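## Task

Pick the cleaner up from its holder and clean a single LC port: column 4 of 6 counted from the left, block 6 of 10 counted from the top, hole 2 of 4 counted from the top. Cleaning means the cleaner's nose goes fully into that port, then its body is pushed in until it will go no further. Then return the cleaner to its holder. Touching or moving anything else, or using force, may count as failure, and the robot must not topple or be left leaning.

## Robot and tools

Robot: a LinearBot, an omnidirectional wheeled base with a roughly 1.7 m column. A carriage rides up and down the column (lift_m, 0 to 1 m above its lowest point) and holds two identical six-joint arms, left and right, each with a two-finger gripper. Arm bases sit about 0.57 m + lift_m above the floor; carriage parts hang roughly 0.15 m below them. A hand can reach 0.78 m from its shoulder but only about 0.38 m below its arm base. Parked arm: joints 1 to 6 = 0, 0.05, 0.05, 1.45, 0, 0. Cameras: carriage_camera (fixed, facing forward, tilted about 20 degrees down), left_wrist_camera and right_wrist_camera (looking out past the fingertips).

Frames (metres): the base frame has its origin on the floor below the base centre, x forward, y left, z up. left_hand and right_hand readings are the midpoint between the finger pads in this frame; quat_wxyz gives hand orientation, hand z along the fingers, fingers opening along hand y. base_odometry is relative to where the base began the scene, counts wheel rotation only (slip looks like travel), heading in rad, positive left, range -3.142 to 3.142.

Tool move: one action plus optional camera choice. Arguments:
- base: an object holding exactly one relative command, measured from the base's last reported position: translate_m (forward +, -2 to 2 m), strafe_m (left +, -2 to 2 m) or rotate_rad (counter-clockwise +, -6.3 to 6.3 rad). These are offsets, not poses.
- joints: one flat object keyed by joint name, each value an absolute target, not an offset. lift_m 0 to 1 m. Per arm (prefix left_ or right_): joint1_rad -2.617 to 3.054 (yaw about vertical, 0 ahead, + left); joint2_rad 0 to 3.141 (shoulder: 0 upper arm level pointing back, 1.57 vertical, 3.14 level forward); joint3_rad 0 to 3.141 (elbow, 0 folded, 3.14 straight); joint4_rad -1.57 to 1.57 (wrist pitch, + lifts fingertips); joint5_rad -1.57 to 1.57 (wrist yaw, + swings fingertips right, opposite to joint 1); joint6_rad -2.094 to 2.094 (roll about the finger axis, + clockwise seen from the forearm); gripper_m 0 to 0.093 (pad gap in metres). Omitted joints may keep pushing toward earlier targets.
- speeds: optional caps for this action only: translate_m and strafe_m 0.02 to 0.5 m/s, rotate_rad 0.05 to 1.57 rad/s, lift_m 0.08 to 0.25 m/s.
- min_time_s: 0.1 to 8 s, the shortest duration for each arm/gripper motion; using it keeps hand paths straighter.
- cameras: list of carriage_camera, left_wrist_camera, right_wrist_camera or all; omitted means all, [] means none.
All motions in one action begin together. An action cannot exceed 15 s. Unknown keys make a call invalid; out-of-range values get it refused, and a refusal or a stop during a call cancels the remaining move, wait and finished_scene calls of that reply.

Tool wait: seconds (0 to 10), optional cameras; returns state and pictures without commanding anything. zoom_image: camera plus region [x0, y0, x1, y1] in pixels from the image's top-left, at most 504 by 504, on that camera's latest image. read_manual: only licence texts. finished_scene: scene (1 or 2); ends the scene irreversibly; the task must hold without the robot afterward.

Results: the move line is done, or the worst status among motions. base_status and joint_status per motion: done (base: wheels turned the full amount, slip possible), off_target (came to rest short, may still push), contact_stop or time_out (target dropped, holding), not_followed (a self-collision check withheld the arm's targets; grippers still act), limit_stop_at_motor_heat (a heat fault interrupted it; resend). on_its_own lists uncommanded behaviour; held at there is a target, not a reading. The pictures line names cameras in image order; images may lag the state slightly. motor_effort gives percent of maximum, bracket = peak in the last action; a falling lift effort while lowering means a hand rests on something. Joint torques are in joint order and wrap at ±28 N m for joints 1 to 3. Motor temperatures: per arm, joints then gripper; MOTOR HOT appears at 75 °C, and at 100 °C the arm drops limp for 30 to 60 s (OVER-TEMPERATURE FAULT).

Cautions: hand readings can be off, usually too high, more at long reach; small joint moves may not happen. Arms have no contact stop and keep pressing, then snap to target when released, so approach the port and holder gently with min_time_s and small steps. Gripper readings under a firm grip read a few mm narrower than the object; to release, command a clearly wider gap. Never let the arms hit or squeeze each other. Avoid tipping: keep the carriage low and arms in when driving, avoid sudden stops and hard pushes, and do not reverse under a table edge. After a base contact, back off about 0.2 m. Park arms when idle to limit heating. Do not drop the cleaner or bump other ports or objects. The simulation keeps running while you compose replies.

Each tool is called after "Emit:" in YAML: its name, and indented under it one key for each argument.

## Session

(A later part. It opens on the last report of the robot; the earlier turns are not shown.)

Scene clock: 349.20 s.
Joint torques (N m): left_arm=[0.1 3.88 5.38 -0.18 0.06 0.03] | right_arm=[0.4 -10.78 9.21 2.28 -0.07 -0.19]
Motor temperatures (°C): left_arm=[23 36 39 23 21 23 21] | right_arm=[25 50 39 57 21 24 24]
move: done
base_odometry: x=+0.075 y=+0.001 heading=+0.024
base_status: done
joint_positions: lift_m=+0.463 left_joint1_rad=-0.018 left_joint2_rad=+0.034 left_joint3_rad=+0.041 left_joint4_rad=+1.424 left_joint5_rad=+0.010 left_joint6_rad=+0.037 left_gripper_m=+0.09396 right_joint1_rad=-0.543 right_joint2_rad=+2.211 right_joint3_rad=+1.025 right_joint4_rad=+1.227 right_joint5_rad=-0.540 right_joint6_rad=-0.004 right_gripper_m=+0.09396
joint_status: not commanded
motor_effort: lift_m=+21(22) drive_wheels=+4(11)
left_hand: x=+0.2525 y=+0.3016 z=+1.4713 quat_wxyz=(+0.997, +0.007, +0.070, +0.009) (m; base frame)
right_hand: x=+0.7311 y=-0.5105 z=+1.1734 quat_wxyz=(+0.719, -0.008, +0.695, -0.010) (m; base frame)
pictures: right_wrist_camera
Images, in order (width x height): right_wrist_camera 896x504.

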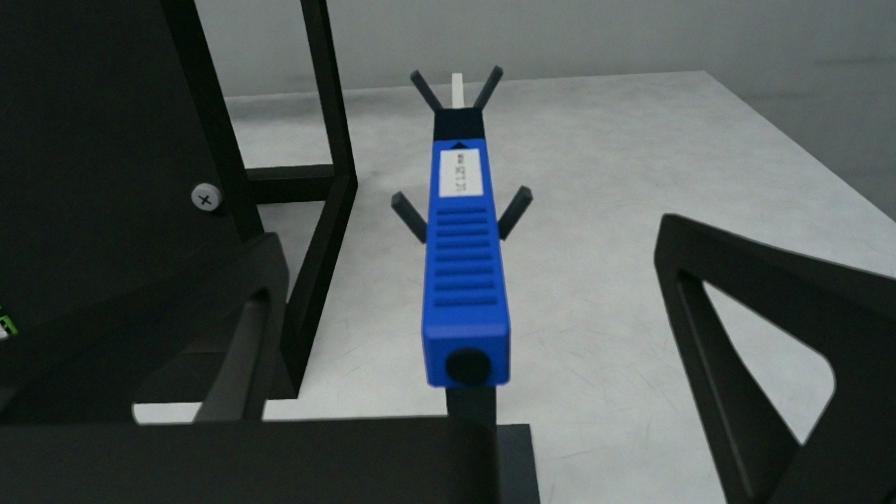

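Emit:
move:
  joints: {"right_joint5_rad": -0.518}
  min_time_s: 1
  cameras: []

Emit:
move:
  base: {"strafe_m": 0.0025}
  speeds: {"strafe_m": 0.02}
  cameras: []

Emit:
move:
  base: {"translate_m": 0.008}
  speeds: {"translate_m": 0.02}
  cameras: ["right_wrist_camera"]

Emit:
zoom_image:
  camera: "right_wrist_camera"
  region: [380, 60, 560, 240]

Emit:
zoom_image:
  camera: "right_wrist_camera"
  region: [400, 240, 560, 420]

Scene clock: 377.70 s.
Joint torques (N m): left_arm=[-0.08 3.71 5.35 -0.19 0.06 0.07] | right_arm=[0.35 -10.84 9.25 2.32 0.19 -0.19]
Motor temperatures (°C): left_arm=[23 35 39 23 21 23 21] | right_arm=[25 49 42 58 21 24 24]
move: done
base_odometry: x=+0.075 y=+0.001 heading=+0.024
base_status: not commanded
joint_positions: lift_m=+0.463 left_joint1_rad=-0.018 left_joint2_rad=+0.034 left_joint3_rad=+0.041 left_joint4_rad=+1.424 left_joint5_rad=+0.010 left_joint6_rad=+0.037 left_gripper_m=+0.09396 right_joint1_rad=-0.543 right_joint2_rad=+2.211 right_joint3_rad=+1.025 right_joint4_rad=+1.227 right_joint5_rad=-0.534 right_joint6_rad=-0.004 right_gripper_m=+0.09396
joint_status: all done
motor_effort: lift_m=+21(22) drive_wheels=-4(4)
left_hand: x=+0.2525 y=+0.3016 z=+1.4713 quat_wxyz=(+0.997, +0.007, +0.070, +0.009) (m; base frame)
right_hand: x=+0.7311 y=-0.5117 z=+1.1734 quat_wxyz=(+0.719, -0.005, +0.695, -0.012) (m; base frame)
pictures: none
No camera images: "cameras" was empty.

Scene clock: 378.43 s.
Joint torques (N m): left_arm=[0.08 3.82 5.41 -0.18 0.05 0.04] | right_arm=[0.36 -10.95 9.24 2.31 0.19 -0.19]
Motor temperatures (°C): left_arm=[23 35 39 23 21 23 21] | right_arm=[25 49 42 58 21 24 24]
move: done
base_odometry: x=+0.075 y=+0.003 heading=+0.023
base_status: done
joint_positions: lift_m=+0.463 left_joint1_rad=-0.018 left_joint2_rad=+0.034 left_joint3_rad=+0.041 left_joint4_rad=+1.424 left_joint5_rad=+0.010 left_joint6_rad=+0.037 left_gripper_m=+0.09396 right_joint1_rad=-0.542 right_joint2_rad=+2.211 right_joint3_rad=+1.025 right_joint4_rad=+1.226 right_joint5_rad=-0.531 right_joint6_rad=-0.004 right_gripper_m=+0.09396
joint_status: not commanded
motor_effort: lift_m=+21(22) drive_wheels=+3(8)
left_hand: x=+0.2525 y=+0.3015 z=+1.4713 quat_wxyz=(+0.997, +0.007, +0.070, +0.009) (m; base frame)
right_hand: x=+0.7312 y=-0.5120 z=+1.1732 quat_wxyz=(+0.719, -0.004, +0.695, -0.013) (m; base frame)
pictures: none
No camera images: "cameras" was empty.

Scene clock: 379.47 s.
Joint torques (N m): left_arm=[-0.02 3.82 5.48 -0.22 0.03 0.05] | right_arm=[0.27 -11.11 9.26 2.35 0.18 -0.18]
Motor temperatures (°C): left_arm=[23 35 39 23 21 23 21] | right_arm=[25 48 42 58 21 24 24]
move: done
base_odometry: x=+0.083 y=+0.003 heading=+0.023
base_status: done
joint_positions: lift_m=+0.463 left_joint1_rad=-0.018 left_joint2_rad=+0.034 left_joint3_rad=+0.041 left_joint4_rad=+1.425 left_joint5_rad=+0.010 left_joint6_rad=+0.037 left_gripper_m=+0.09396 right_joint1_rad=-0.542 right_joint2_rad=+2.211 right_joint3_rad=+1.025 right_joint4_rad=+1.225 right_joint5_rad=-0.531 right_joint6_rad=-0.004 right_gripper_m=+0.09396
joint_status: not commanded
motor_effort: lift_m=+21(22) drive_wheels=-3(9)
left_hand: x=+0.2524 y=+0.3015 z=+1.4713 quat_wxyz=(+0.998, +0.007, +0.070, +0.009) (m; base frame)
right_hand: x=+0.7312 y=-0.5120 z=+1.1731 quat_wxyz=(+0.719, -0.004, +0.695, -0.013) (m; base frame)
pictures: right_wrist_camera
Images, in order (width x height): right_wrist_camera 896x504.

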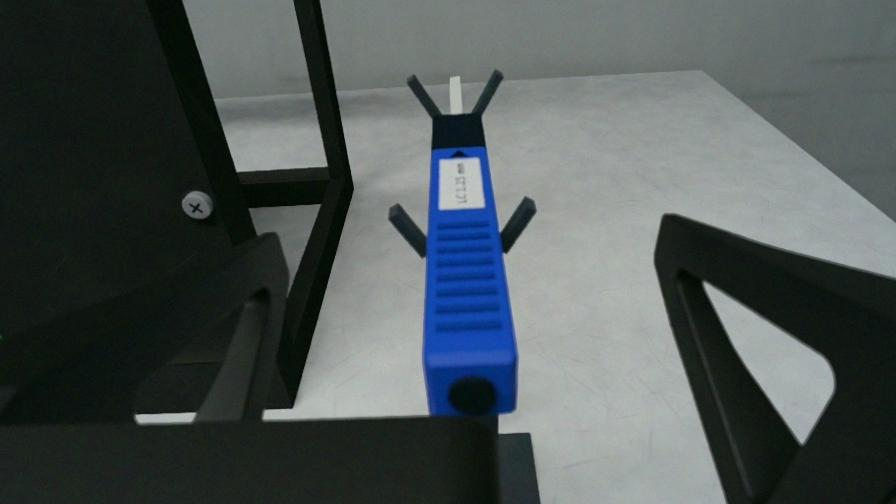

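Scaled by 2.800 from the camera's 896x504 image, which has a finer 1280x720 frame.

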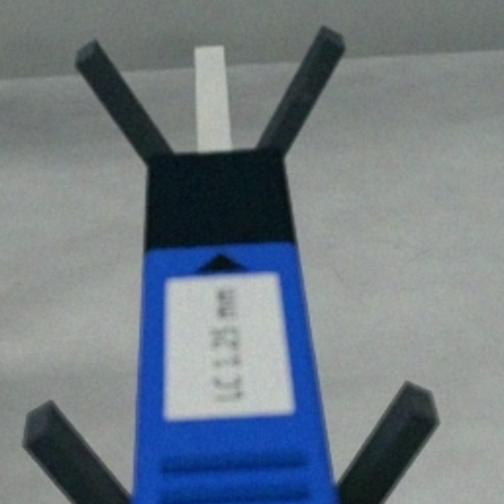

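Scaled by 2.800 from the camera's 896x504 image, which has a finer 1280x720 frame.

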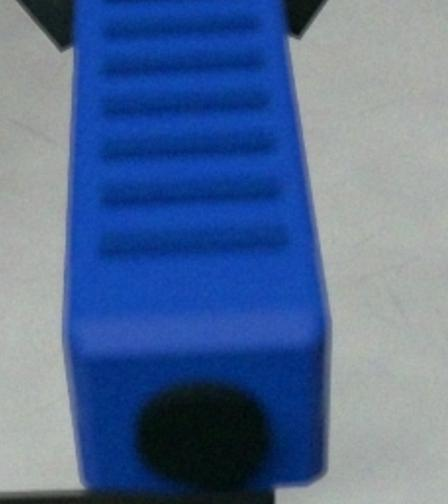

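Emit:
zoom_image:
  camera: "right_wrist_camera"
  region: [220, 200, 340, 320]

Emit:
zoom_image:
  camera: "right_wrist_camera"
  region: [610, 180, 730, 300]

Scaled by 4.200 from the camera's 896x504 image, which has a finer 1280x720 frame.

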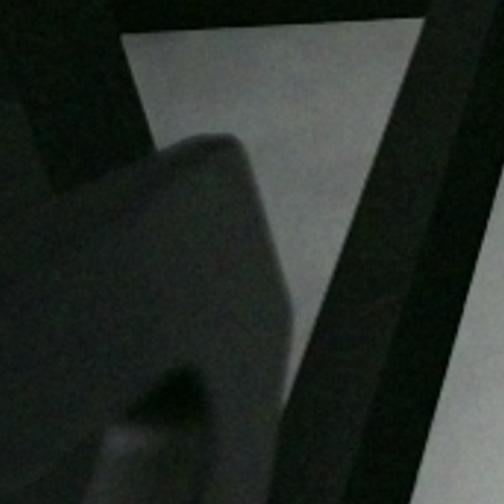

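Scaled by 4.200 from the camera's 896x504 image, which has a finer 1280x720 frame.

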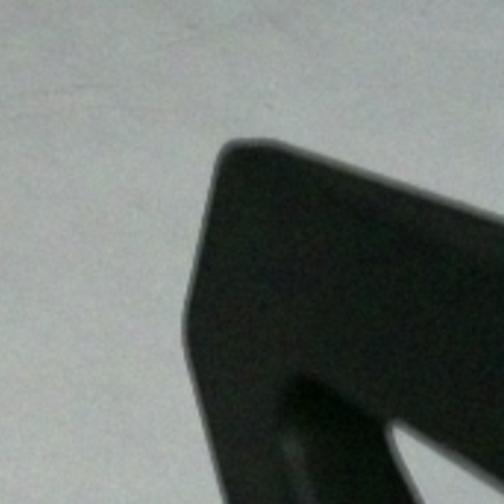

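Emit:
move:
  base: {"strafe_m": 0.0011}
  joints: {"right_joint4_rad": 1.241, "lift_m": 0.4618}
  speeds: {"strafe_m": 0.02, "lift_m": 0.08}
  min_time_s: 1
  cameras: ["right_wrist_camera"]

Emit:
zoom_image:
  camera: "right_wrist_camera"
  region: [380, 60, 560, 240]

Emit:
zoom_image:
  camera: "right_wrist_camera"
  region: [400, 240, 560, 420]

Scene clock: 424.07 s.
Joint torques (N m): left_arm=[0.08 3.78 5.5 -0.2 0.02 0.06] | right_arm=[0.24 -10.88 9.18 2.42 0.19 -0.19]
Motor temperatures (°C): left_arm=[23 35 39 23 21 23 21] | right_arm=[25 48 43 59 21 24 24]
move: done
base_odometry: x=+0.083 y=+0.004 heading=+0.022
base_status: done
joint_positions: lift_m=+0.462 left_joint1_rad=-0.018 left_joint2_rad=+0.034 left_joint3_rad=+0.041 left_joint4_rad=+1.425 left_joint5_rad=+0.010 left_joint6_rad=+0.037 left_gripper_m=+0.09396 right_joint1_rad=-0.542 right_joint2_rad=+2.212 right_joint3_rad=+1.025 right_joint4_rad=+1.225 right_joint5_rad=-0.531 right_joint6_rad=-0.004 right_gripper_m=+0.09396
joint_status: all done
motor_effort: lift_m=+21(22) drive_wheels=-3(4)
left_hand: x=+0.2524 y=+0.3015 z=+1.4705 quat_wxyz=(+0.998, +0.007, +0.070, +0.009) (m; base frame)
right_hand: x=+0.7312 y=-0.5121 z=+1.1720 quat_wxyz=(+0.719, -0.004, +0.695, -0.013) (m; base frame)
pictures: right_wrist_camera
Images, in order (width x height): right_wrist_camera 896x504.

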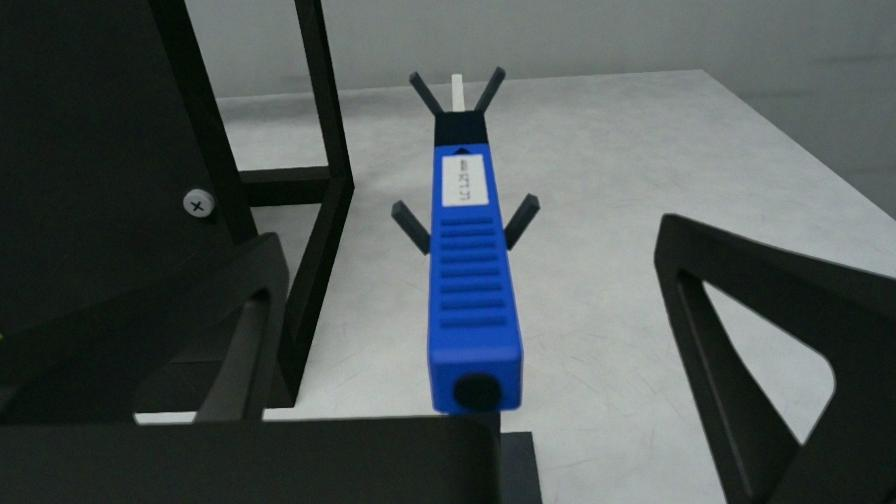

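Scaled by 2.800 from the camera's 896x504 image, which has a finer 1280x720 frame.

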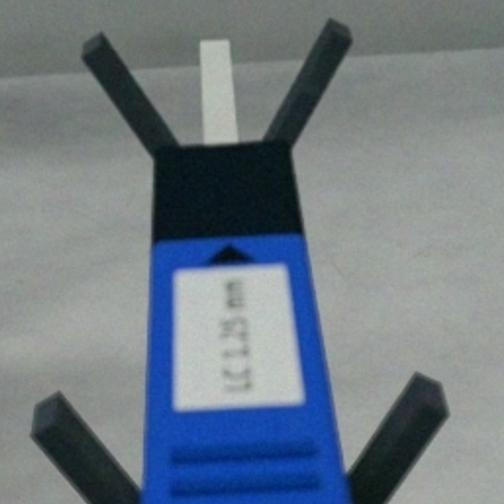

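Scaled by 2.800 from the camera's 896x504 image, which has a finer 1280x720 frame.

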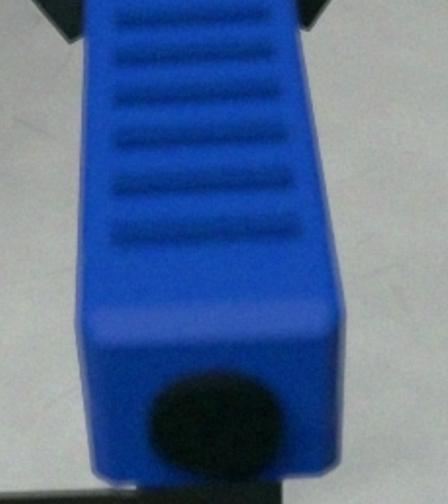

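Emit:
move:
  joints: {"right_joint4_rad": 1.25, "lift_m": 0.4602}
  speeds: {"lift_m": 0.08}
  min_time_s: 0.8
  cameras: ["right_wrist_camera"]

Emit:
zoom_image:
  camera: "right_wrist_camera"
  region: [380, 60, 560, 240]

Emit:
zoom_image:
  camera: "right_wrist_camera"
  region: [400, 240, 560, 420]

Scene clock: 441.97 s.
Joint torques (N m): left_arm=[0.14 3.7 5.53 -0.23 0.02 0.03] | right_arm=[0.24 -10.96 9.11 2.49 0.19 -0.19]
Motor temperatures (°C): left_arm=[23 35 39 23 21 23 21] | right_arm=[25 50 43 60 21 24 24]
move: done
base_odometry: x=+0.083 y=+0.004 heading=+0.022
base_status: not commanded
joint_positions: lift_m=+0.460 left_joint1_rad=-0.018 left_joint2_rad=+0.034 left_joint3_rad=+0.041 left_joint4_rad=+1.425 left_joint5_rad=+0.010 left_joint6_rad=+0.037 left_gripper_m=+0.09396 right_joint1_rad=-0.542 right_joint2_rad=+2.213 right_joint3_rad=+1.026 right_joint4_rad=+1.231 right_joint5_rad=-0.531 right_joint6_rad=-0.004 right_gripper_m=+0.09396
joint_status: all done
motor_effort: lift_m=+21(21) drive_wheels=+3(3)
left_hand: x=+0.2524 y=+0.3015 z=+1.4689 quat_wxyz=(+0.998, +0.007, +0.070, +0.009) (m; base frame)
right_hand: x=+0.7313 y=-0.5121 z=+1.1716 quat_wxyz=(+0.720, -0.005, +0.693, -0.014) (m; base frame)
pictures: right_wrist_camera
Images, in order (width x height): right_wrist_camera 896x504.

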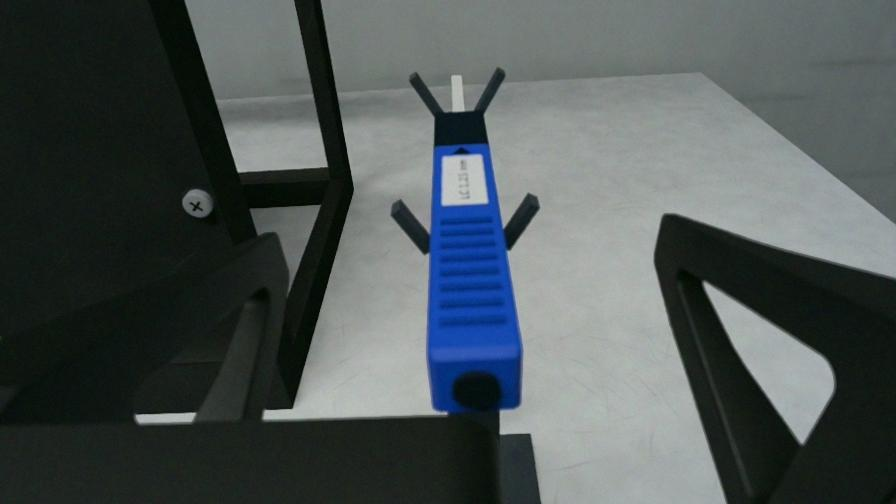

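Scaled by 2.800 from the camera's 896x504 image, which has a finer 1280x720 frame.

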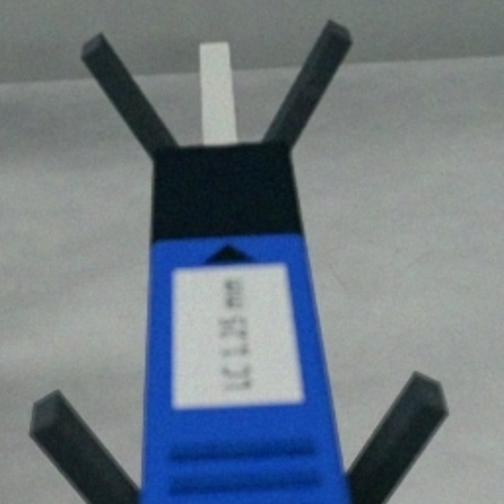

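Scaled by 2.800 from the camera's 896x504 image, which has a finer 1280x720 frame.

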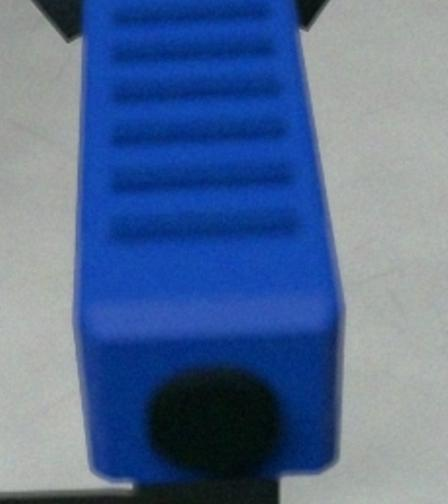

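Emit:
move:
  joints: {"right_joint4_rad": 1.261, "lift_m": 0.4589}
  speeds: {"lift_m": 0.08}
  min_time_s: 0.8
  cameras: []

Emit:
move:
  joints: {"right_joint4_rad": 1.250}
  min_time_s: 0.5
  cameras: ["right_wrist_camera"]

Emit:
zoom_image:
  camera: "right_wrist_camera"
  region: [380, 60, 560, 240]

Emit:
zoom_image:
  camera: "right_wrist_camera"
  region: [400, 240, 560, 420]

Scene clock: 454.17 s.
Joint torques (N m): left_arm=[0.12 3.81 5.49 -0.22 0.02 0.03] | right_arm=[0.31 -10.95 9.05 2.44 0.19 -0.19]
Motor temperatures (°C): left_arm=[23 35 39 23 21 23 21] | right_arm=[25 51 43 61 21 24 24]
move: done
base_odometry: x=+0.083 y=+0.004 heading=+0.022
base_status: not commanded
joint_positions: lift_m=+0.459 left_joint1_rad=-0.018 left_joint2_rad=+0.034 left_joint3_rad=+0.041 left_joint4_rad=+1.425 left_joint5_rad=+0.010 left_joint6_rad=+0.037 left_gripper_m=+0.09396 right_joint1_rad=-0.542 right_joint2_rad=+2.213 right_joint3_rad=+1.027 right_joint4_rad=+1.242 right_joint5_rad=-0.531 right_joint6_rad=-0.004 right_gripper_m=+0.09396
joint_status: all done
motor_effort: lift_m=+21(22) drive_wheels=+3(3)
left_hand: x=+0.2524 y=+0.3015 z=+1.4676 quat_wxyz=(+0.998, +0.007, +0.070, +0.009) (m; base frame)
right_hand: x=+0.7313 y=-0.5121 z=+1.1729 quat_wxyz=(+0.724, -0.007, +0.690, -0.016) (m; base frame)
pictures: none
No camera images: "cameras" was empty.

Scene clock: 454.97 s.
Joint torques (N m): left_arm=[0.1 3.84 5.39 -0.23 0.04 0.03] | right_arm=[0.28 -10.97 9.07 2.33 0.19 -0.19]
Motor temperatures (°C): left_arm=[23 35 39 23 21 23 21] | right_arm=[25 51 43 61 21 24 24]
move: done
base_odometry: x=+0.083 y=+0.004 heading=+0.022
base_status: not commanded
joint_positions: lift_m=+0.459 left_joint1_rad=-0.018 left_joint2_rad=+0.034 left_joint3_rad=+0.041 left_joint4_rad=+1.425 left_joint5_rad=+0.010 left_joint6_rad=+0.037 left_gripper_m=+0.09396 right_joint1_rad=-0.542 right_joint2_rad=+2.213 right_joint3_rad=+1.027 right_joint4_rad=+1.243 right_joint5_rad=-0.531 right_joint6_rad=-0.004 right_gripper_m=+0.09396
joint_status: all done
motor_effort: lift_m=+21(22) drive_wheels=+3(3)
left_hand: x=+0.2524 y=+0.3015 z=+1.4676 quat_wxyz=(+0.998, +0.007, +0.070, +0.009) (m; base frame)
right_hand: x=+0.7313 y=-0.5121 z=+1.1730 quat_wxyz=(+0.724, -0.007, +0.690, -0.016) (m; base frame)
pictures: right_wrist_camera
Images, in order (width x height): right_wrist_camera 896x504.

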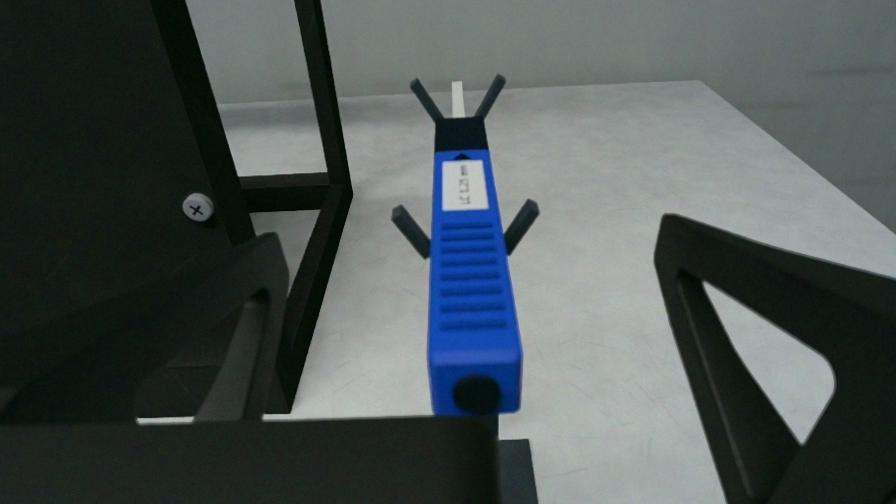

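Scaled by 2.800 from the camera's 896x504 image, which has a finer 1280x720 frame.

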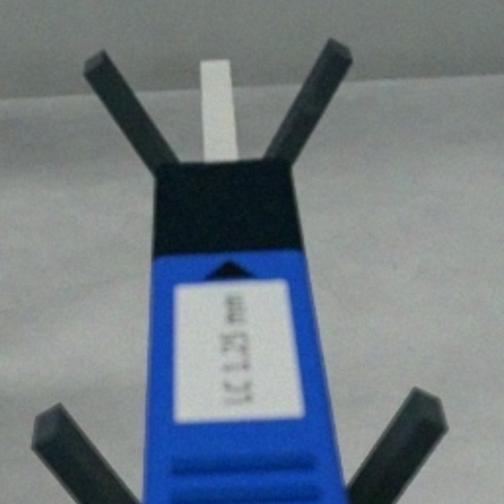

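Scaled by 2.800 from the camera's 896x504 image, which has a finer 1280x720 frame.

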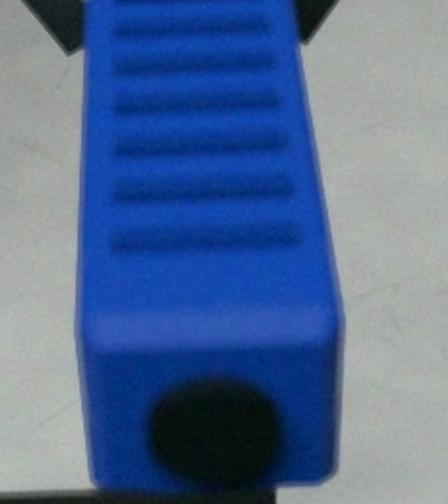

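Emit:
move:
  joints: {"right_gripper_m": 0.027}
  min_time_s: 1.5
  cameras: ["right_wrist_camera"]

Emit:
zoom_image:
  camera: "right_wrist_camera"
  region: [380, 180, 560, 360]

Scene clock: 461.20 s.
Joint torques (N m): left_arm=[0.08 3.74 5.39 -0.19 0.02 0.05] | right_arm=[0.28 -10.95 9.1 2.34 0.19 -0.19]
Motor temperatures (°C): left_arm=[23 35 39 23 21 23 21] | right_arm=[25 52 42 60 21 24 24]
move: done
base_odometry: x=+0.083 y=+0.004 heading=+0.022
base_status: not commanded
joint_positions: lift_m=+0.459 left_joint1_rad=-0.018 left_joint2_rad=+0.034 left_joint3_rad=+0.041 left_joint4_rad=+1.425 left_joint5_rad=+0.010 left_joint6_rad=+0.037 left_gripper_m=+0.09396 right_joint1_rad=-0.542 right_joint2_rad=+2.213 right_joint3_rad=+1.027 right_joint4_rad=+1.243 right_joint5_rad=-0.531 right_joint6_rad=-0.004 right_gripper_m=+0.02710
joint_status: all done
motor_effort: lift_m=+21(22) drive_wheels=+3(3)
left_hand: x=+0.2524 y=+0.3015 z=+1.4676 quat_wxyz=(+0.998, +0.007, +0.070, +0.009) (m; base frame)
right_hand: x=+0.7313 y=-0.5121 z=+1.1730 quat_wxyz=(+0.724, -0.007, +0.690, -0.016) (m; base frame)
pictures: right_wrist_camera
Images, in order (width x height): right_wrist_camera 896x504.

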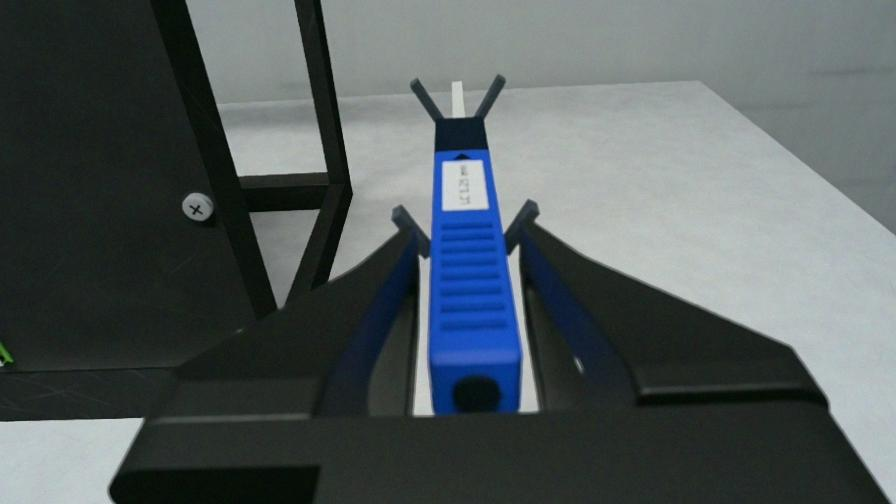

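Scaled by 2.800 from the camera's 896x504 image, which has a finer 1280x720 frame.

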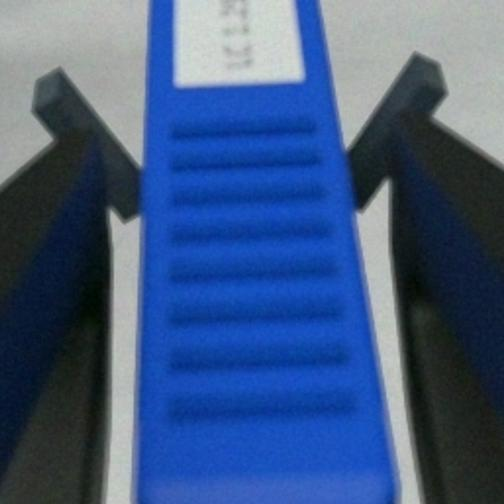

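Emit:
move:
  joints: {"right_gripper_m": 0.021}
  min_time_s: 1.5
  cameras: []

Emit:
move:
  joints: {"right_gripper_m": 0.018}
  min_time_s: 1.5
  cameras: ["right_wrist_camera"]

Emit:
zoom_image:
  camera: "right_wrist_camera"
  region: [380, 60, 560, 240]

Scene clock: 468.97 s.
Joint torques (N m): left_arm=[0.06 3.77 5.46 -0.22 0.02 0.04] | right_arm=[0.27 -10.99 9.11 2.33 0.2 -0.19]
Motor temperatures (°C): left_arm=[23 35 39 23 21 23 21] | right_arm=[25 52 42 58 21 24 24]
move: done
base_odometry: x=+0.083 y=+0.004 heading=+0.022
base_status: not commanded
joint_positions: lift_m=+0.459 left_joint1_rad=-0.018 left_joint2_rad=+0.034 left_joint3_rad=+0.041 left_joint4_rad=+1.425 left_joint5_rad=+0.010 left_joint6_rad=+0.037 left_gripper_m=+0.09396 right_joint1_rad=-0.542 right_joint2_rad=+2.213 right_joint3_rad=+1.027 right_joint4_rad=+1.243 right_joint5_rad=-0.531 right_joint6_rad=-0.004 right_gripper_m=+0.02109
joint_status: all done
motor_effort: lift_m=+22(22) drive_wheels=+3(3)
left_hand: x=+0.2524 y=+0.3015 z=+1.4676 quat_wxyz=(+0.998, +0.007, +0.070, +0.009) (m; base frame)
right_hand: x=+0.7313 y=-0.5121 z=+1.1730 quat_wxyz=(+0.724, -0.007, +0.690, -0.016) (m; base frame)
pictures: none
No camera images: "cameras" was empty.

Scene clock: 470.77 s.
Joint torques (N m): left_arm=[0.13 3.79 5.52 -0.22 0.05 0.04] | right_arm=[0.27 -10.96 9.09 2.33 0.19 -0.19]
Motor temperatures (°C): left_arm=[23 35 39 23 21 23 21] | right_arm=[25 52 42 58 21 24 24]
move: done
base_odometry: x=+0.083 y=+0.004 heading=+0.022
base_status: not commanded
joint_positions: lift_m=+0.459 left_joint1_rad=-0.018 left_joint2_rad=+0.034 left_joint3_rad=+0.041 left_joint4_rad=+1.425 left_joint5_rad=+0.010 left_joint6_rad=+0.037 left_gripper_m=+0.09396 right_joint1_rad=-0.542 right_joint2_rad=+2.213 right_joint3_rad=+1.027 right_joint4_rad=+1.243 right_joint5_rad=-0.531 right_joint6_rad=-0.004 right_gripper_m=+0.01852
joint_status: all done
motor_effort: lift_m=+21(22) drive_wheels=+3(3)
left_hand: x=+0.2524 y=+0.3015 z=+1.4676 quat_wxyz=(+0.998, +0.007, +0.070, +0.009) (m; base frame)
right_hand: x=+0.7313 y=-0.5121 z=+1.1730 quat_wxyz=(+0.724, -0.007, +0.690, -0.016) (m; base frame)
pictures: right_wrist_camera
Images, in order (width x height): right_wrist_camera 896x504.

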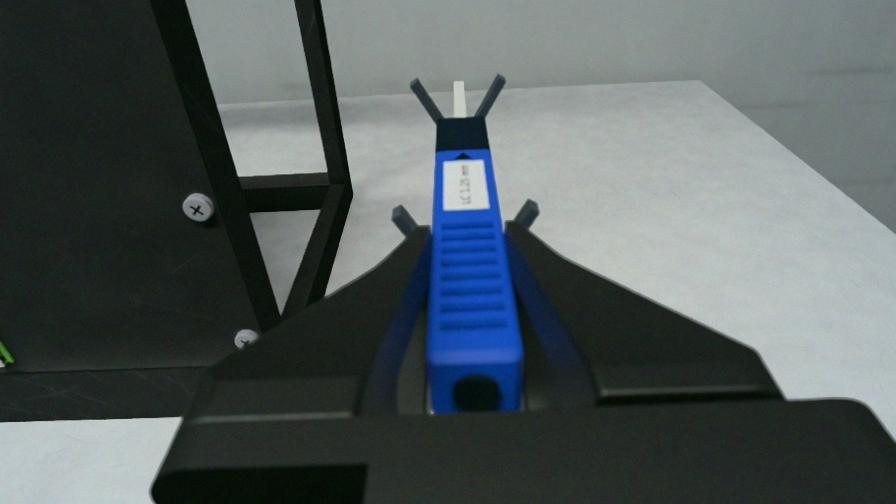

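Scaled by 2.800 from the camera's 896x504 image, which has a finer 1280x720 frame.

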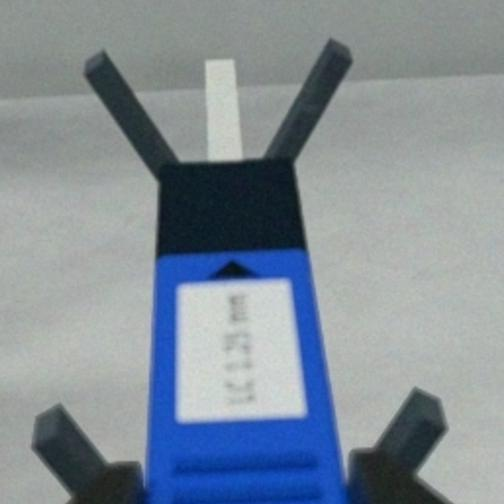

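Emit:
move:
  joints: {"right_gripper_m": 0.011}
  min_time_s: 1.5
  cameras: ["right_wrist_camera"]

Emit:
zoom_image:
  camera: "right_wrist_camera"
  region: [380, 60, 560, 240]

Scene clock: 476.50 s.
Joint torques (N m): left_arm=[0.02 3.71 5.56 -0.21 0.04 0.07] | right_arm=[0.28 -10.99 9.05 2.33 0.19 -0.19]
Motor temperatures (°C): left_arm=[23 35 39 23 21 23 21] | right_arm=[25 53 42 58 21 24 25]
move: off_target
base_odometry: x=+0.083 y=+0.004 heading=+0.022
base_status: not commanded
joint_positions: lift_m=+0.459 left_joint1_rad=-0.018 left_joint2_rad=+0.034 left_joint3_rad=+0.041 left_joint4_rad=+1.425 left_joint5_rad=+0.010 left_joint6_rad=+0.037 left_gripper_m=+0.09396 right_joint1_rad=-0.542 right_joint2_rad=+2.213 right_joint3_rad=+1.027 right_joint4_rad=+1.243 right_joint5_rad=-0.531 right_joint6_rad=-0.004 right_gripper_m=+0.01852
joint_status: right_gripper_m off_target (ended at +0.01852, target +0.01100)
motor_effort: lift_m=+22(22) drive_wheels=+3(3)
left_hand: x=+0.2524 y=+0.3015 z=+1.4676 quat_wxyz=(+0.998, +0.007, +0.070, +0.009) (m; base frame)
right_hand: x=+0.7313 y=-0.5121 z=+1.1730 quat_wxyz=(+0.724, -0.007, +0.690, -0.016) (m; base frame)
pictures: right_wrist_camera
Images, in order (width x height): right_wrist_camera 896x504.

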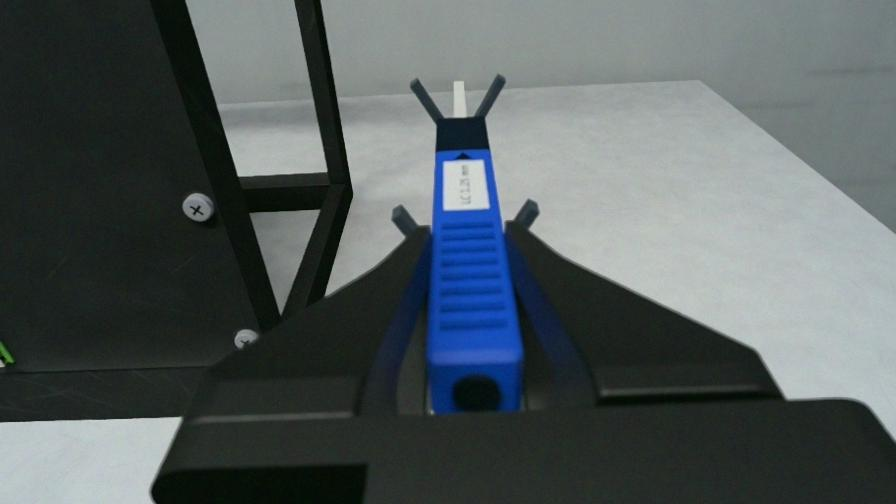

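Scaled by 2.800 from the camera's 896x504 image, which has a finer 1280x720 frame.

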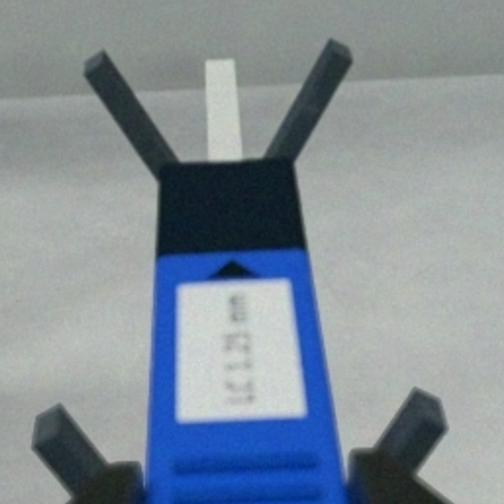

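Emit:
move:
  joints: {"lift_m": 0.462}
  speeds: {"lift_m": 0.08}
  cameras: ["right_wrist_camera"]

Emit:
zoom_image:
  camera: "right_wrist_camera"
  region: [380, 60, 560, 240]

Emit:
move:
  joints: {"lift_m": 0.505}
  speeds: {"lift_m": 0.08}
  cameras: ["right_wrist_camera"]

Emit:
zoom_image:
  camera: "right_wrist_camera"
  region: [380, 60, 560, 240]

Scene clock: 484.57 s.
Joint torques (N m): left_arm=[0.09 3.75 5.44 -0.24 0.04 0.04] | right_arm=[0.27 -11.1 8.98 2.34 0.2 -0.19]
Motor temperatures (°C): left_arm=[23 35 39 23 21 23 21] | right_arm=[25 53 42 57 21 24 25]
move: done
base_odometry: x=+0.083 y=+0.004 heading=+0.022
base_status: not commanded
joint_positions: lift_m=+0.462 left_joint1_rad=-0.018 left_joint2_rad=+0.034 left_joint3_rad=+0.041 left_joint4_rad=+1.425 left_joint5_rad=+0.010 left_joint6_rad=+0.037 left_gripper_m=+0.09396 right_joint1_rad=-0.542 right_joint2_rad=+2.213 right_joint3_rad=+1.028 right_joint4_rad=+1.241 right_joint5_rad=-0.531 right_joint6_rad=-0.004 right_gripper_m=+0.01852
joint_status: all done
motor_effort: lift_m=+21(24) drive_wheels=-3(3)
left_hand: x=+0.2524 y=+0.3015 z=+1.4707 quat_wxyz=(+0.998, +0.007, +0.070, +0.009) (m; base frame)
right_hand: x=+0.7315 y=-0.5122 z=+1.1758 quat_wxyz=(+0.724, -0.007, +0.690, -0.016) (m; base frame)
pictures: right_wrist_camera
Images, in order (width x height): right_wrist_camera 896x504.

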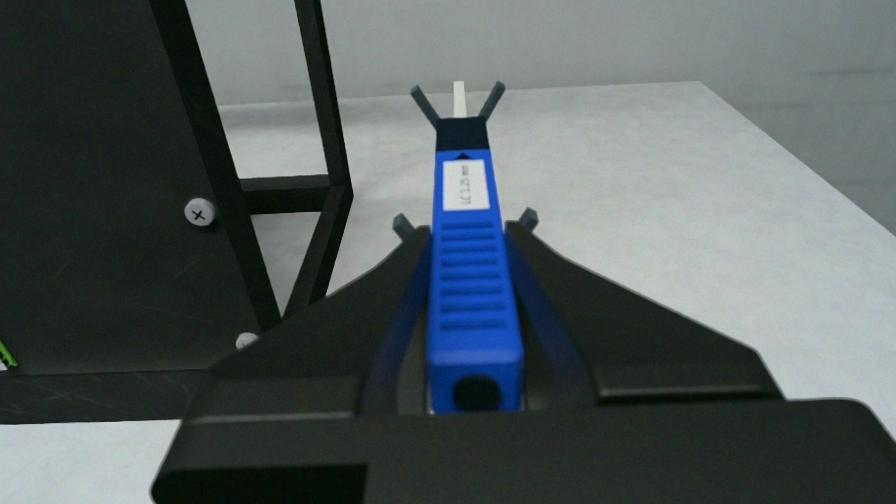

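Scaled by 2.800 from the camera's 896x504 image, which has a finer 1280x720 frame.

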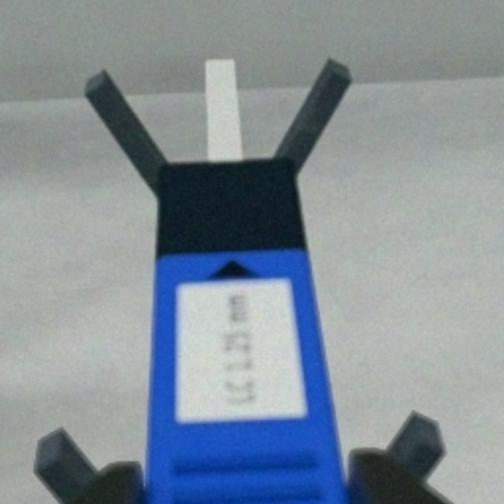

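Scene clock: 485.50 s.
Joint torques (N m): left_arm=[0.14 3.92 5.39 -0.21 0.03 0.05] | right_arm=[0.27 -11.54 8.83 2.35 0.18 -0.2]
Motor temperatures (°C): left_arm=[23 35 39 23 21 23 21] | right_arm=[25 53 42 57 21 24 25]
move: done
base_odometry: x=+0.083 y=+0.004 heading=+0.022
base_status: not commanded
joint_positions: lift_m=+0.505 left_joint1_rad=-0.018 left_joint2_rad=+0.034 left_joint3_rad=+0.041 left_joint4_rad=+1.425 left_joint5_rad=+0.010 left_joint6_rad=+0.037 left_gripper_m=+0.09396 right_joint1_rad=-0.542 right_joint2_rad=+2.217 right_joint3_rad=+1.029 right_joint4_rad=+1.239 right_joint5_rad=-0.531 right_joint6_rad=-0.004 right_gripper_m=+0.01852
joint_status: all done
motor_effort: lift_m=+21(25) drive_wheels=+3(4)
left_hand: x=+0.2524 y=+0.3015 z=+1.5138 quat_wxyz=(+0.998, +0.007, +0.070, +0.009) (m; base frame)
right_hand: x=+0.7318 y=-0.5124 z=+1.2168 quat_wxyz=(+0.722, -0.006, +0.691, -0.015) (m; base frame)
pictures: right_wrist_camera
Images, in order (width x height): right_wrist_camera 896x504.

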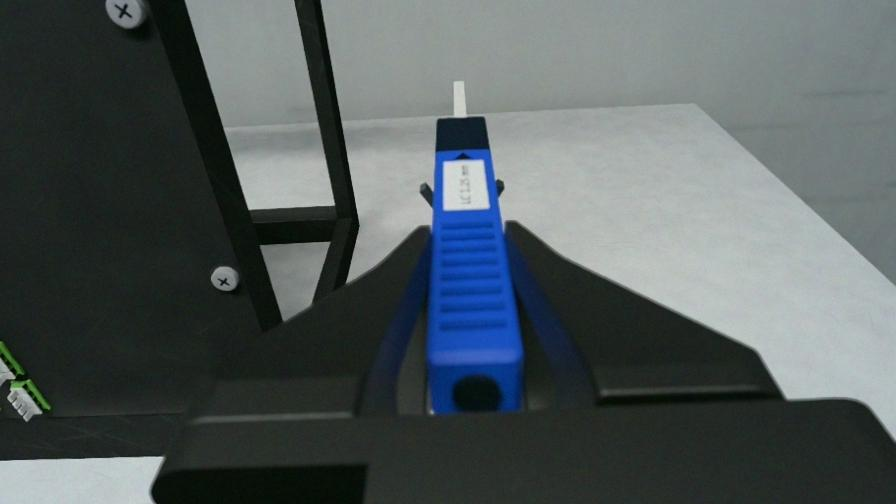

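Scaled by 2.800 from the camera's 896x504 image, which has a finer 1280x720 frame.

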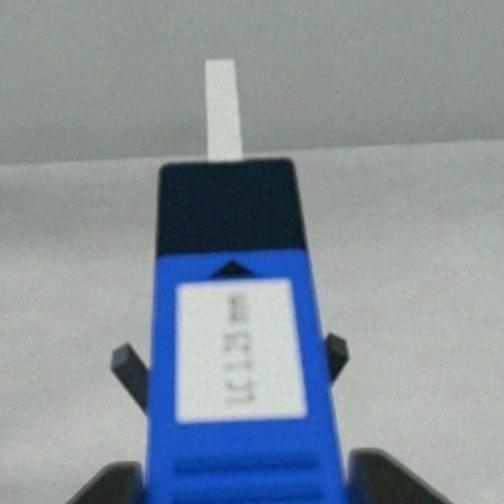

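Emit:
move:
  base: {"translate_m": -0.12}
  speeds: {"translate_m": 0.1}
  cameras: []

Emit:
move:
  base: {"strafe_m": 0.33}
  speeds: {"strafe_m": 0.12}
  cameras: ["right_wrist_camera", "carriage_camera"]

Scene clock: 503.33 s.
Joint torques (N m): left_arm=[0.08 3.95 5.5 -0.21 0.06 0.03] | right_arm=[0.28 -11.36 8.84 2.37 0.19 -0.19]
Motor temperatures (°C): left_arm=[23 35 39 23 21 23 21] | right_arm=[25 52 40 56 21 24 26]
move: done
base_odometry: x=-0.037 y=+0.001 heading=+0.022
base_status: done
joint_positions: lift_m=+0.505 left_joint1_rad=-0.018 left_joint2_rad=+0.034 left_joint3_rad=+0.041 left_joint4_rad=+1.425 left_joint5_rad=+0.010 left_joint6_rad=+0.037 left_gripper_m=+0.09396 right_joint1_rad=-0.542 right_joint2_rad=+2.217 right_joint3_rad=+1.029 right_joint4_rad=+1.238 right_joint5_rad=-0.531 right_joint6_rad=-0.004 right_gripper_m=+0.01852
joint_status: not commanded
motor_effort: lift_m=+20(21) drive_wheels=+2(14)
left_hand: x=+0.2524 y=+0.3015 z=+1.5138 quat_wxyz=(+0.998, +0.007, +0.070, +0.009) (m; base frame)
right_hand: x=+0.7318 y=-0.5124 z=+1.2166 quat_wxyz=(+0.722, -0.006, +0.692, -0.015) (m; base frame)
pictures: none
No camera images: "cameras" was empty.

Scene clock: 506.87 s.
Joint torques (N m): left_arm=[0.1 3.81 5.48 -0.22 0.02 0.04] | right_arm=[0.29 -11.41 8.83 2.38 0.18 -0.19]
Motor temperatures (°C): left_arm=[23 35 39 23 21 23 21] | right_arm=[25 52 40 56 21 24 26]
move: done
base_odometry: x=-0.045 y=+0.331 heading=+0.023
base_status: done
joint_positions: lift_m=+0.505 left_joint1_rad=-0.018 left_joint2_rad=+0.034 left_joint3_rad=+0.041 left_joint4_rad=+1.425 left_joint5_rad=+0.010 left_joint6_rad=+0.037 left_gripper_m=+0.09396 right_joint1_rad=-0.542 right_joint2_rad=+2.217 right_joint3_rad=+1.029 right_joint4_rad=+1.238 right_joint5_rad=-0.529 right_joint6_rad=-0.004 right_gripper_m=+0.01852
joint_status: not commanded
motor_effort: lift_m=+21(21) drive_wheels=-3(11)
left_hand: x=+0.2524 y=+0.3015 z=+1.5138 quat_wxyz=(+0.998, +0.007, +0.070, +0.009) (m; base frame)
right_hand: x=+0.7318 y=-0.5124 z=+1.2166 quat_wxyz=(+0.722, -0.006, +0.692, -0.015) (m; base frame)
pictures: carriage_camera, right_wrist_camera
Images, in order (width x height): carriage_camera 896x504, right_wrist_camera 896x504.

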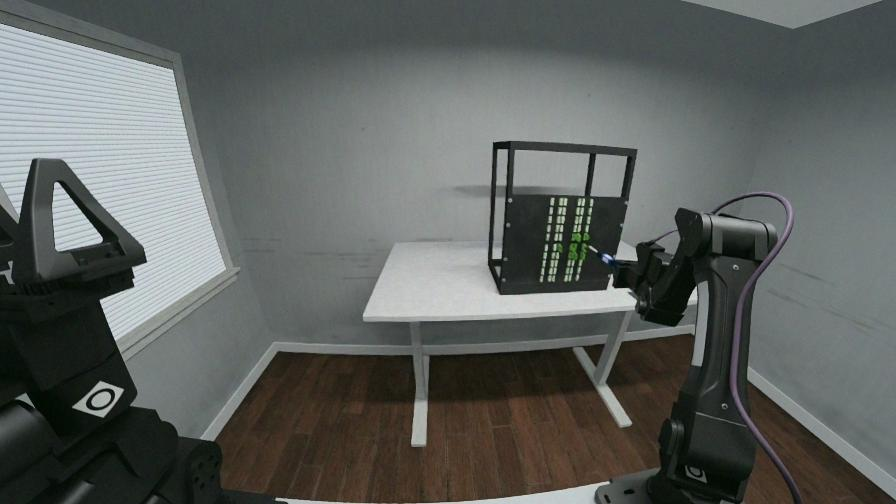

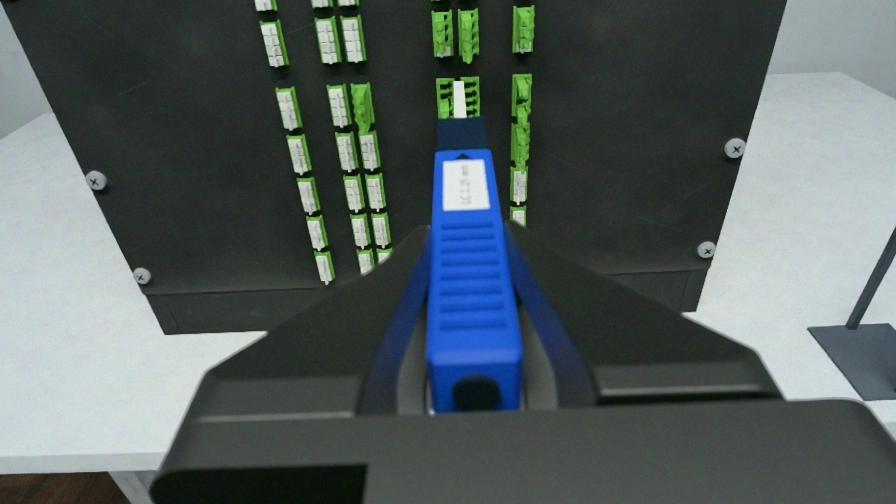

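Emit:
zoom_image:
  camera: "right_wrist_camera"
  region: [400, 0, 560, 160]

Emit:
zoom_image:
  camera: "right_wrist_camera"
  region: [240, 0, 560, 180]

Emit:
zoom_image:
  camera: "carriage_camera"
  region: [480, 180, 650, 310]

Scaled by 3.150 from the camera's 896x504 image, which has a finer 1280x720 frame.

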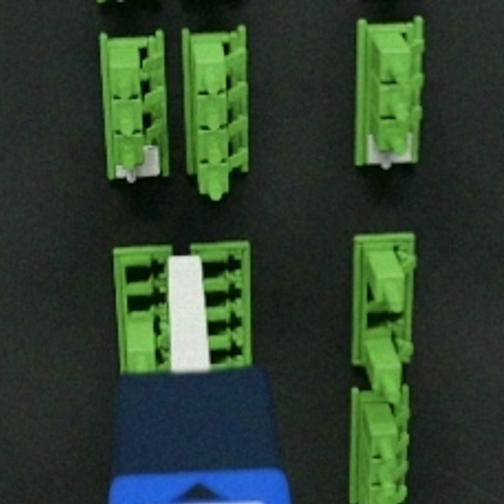

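Scaled by 1.575 from the camera's 896x504 image, which has a finer 1280x720 frame.

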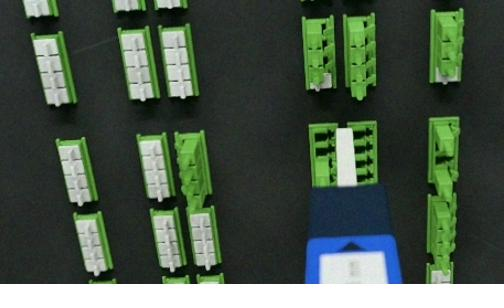

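Scaled by 2.965 from the camera's 896x504 image, which has a finer 1280x720 frame.

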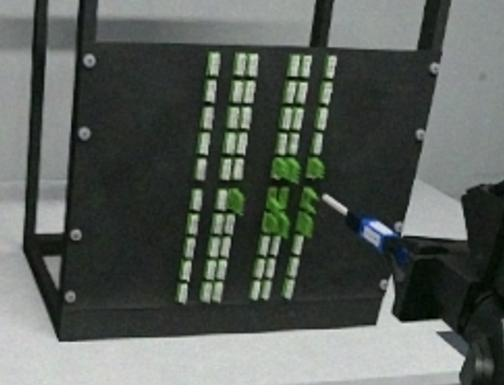

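Emit:
zoom_image:
  camera: "right_wrist_camera"
  region: [90, 240, 290, 360]

Emit:
zoom_image:
  camera: "right_wrist_camera"
  region: [590, 220, 790, 340]

Scaled by 2.520 from the camera's 896x504 image, which has a finer 1280x720 frame.

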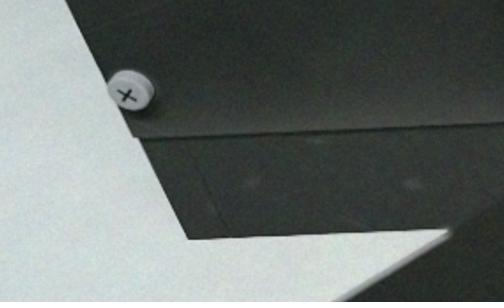

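Scaled by 2.520 from the camera's 896x504 image, which has a finer 1280x720 frame.

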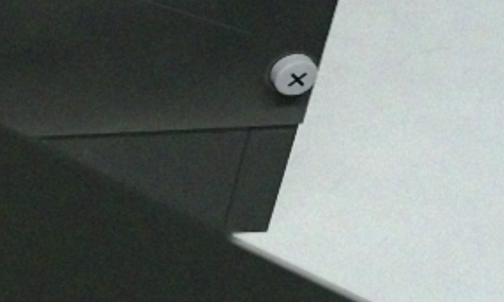

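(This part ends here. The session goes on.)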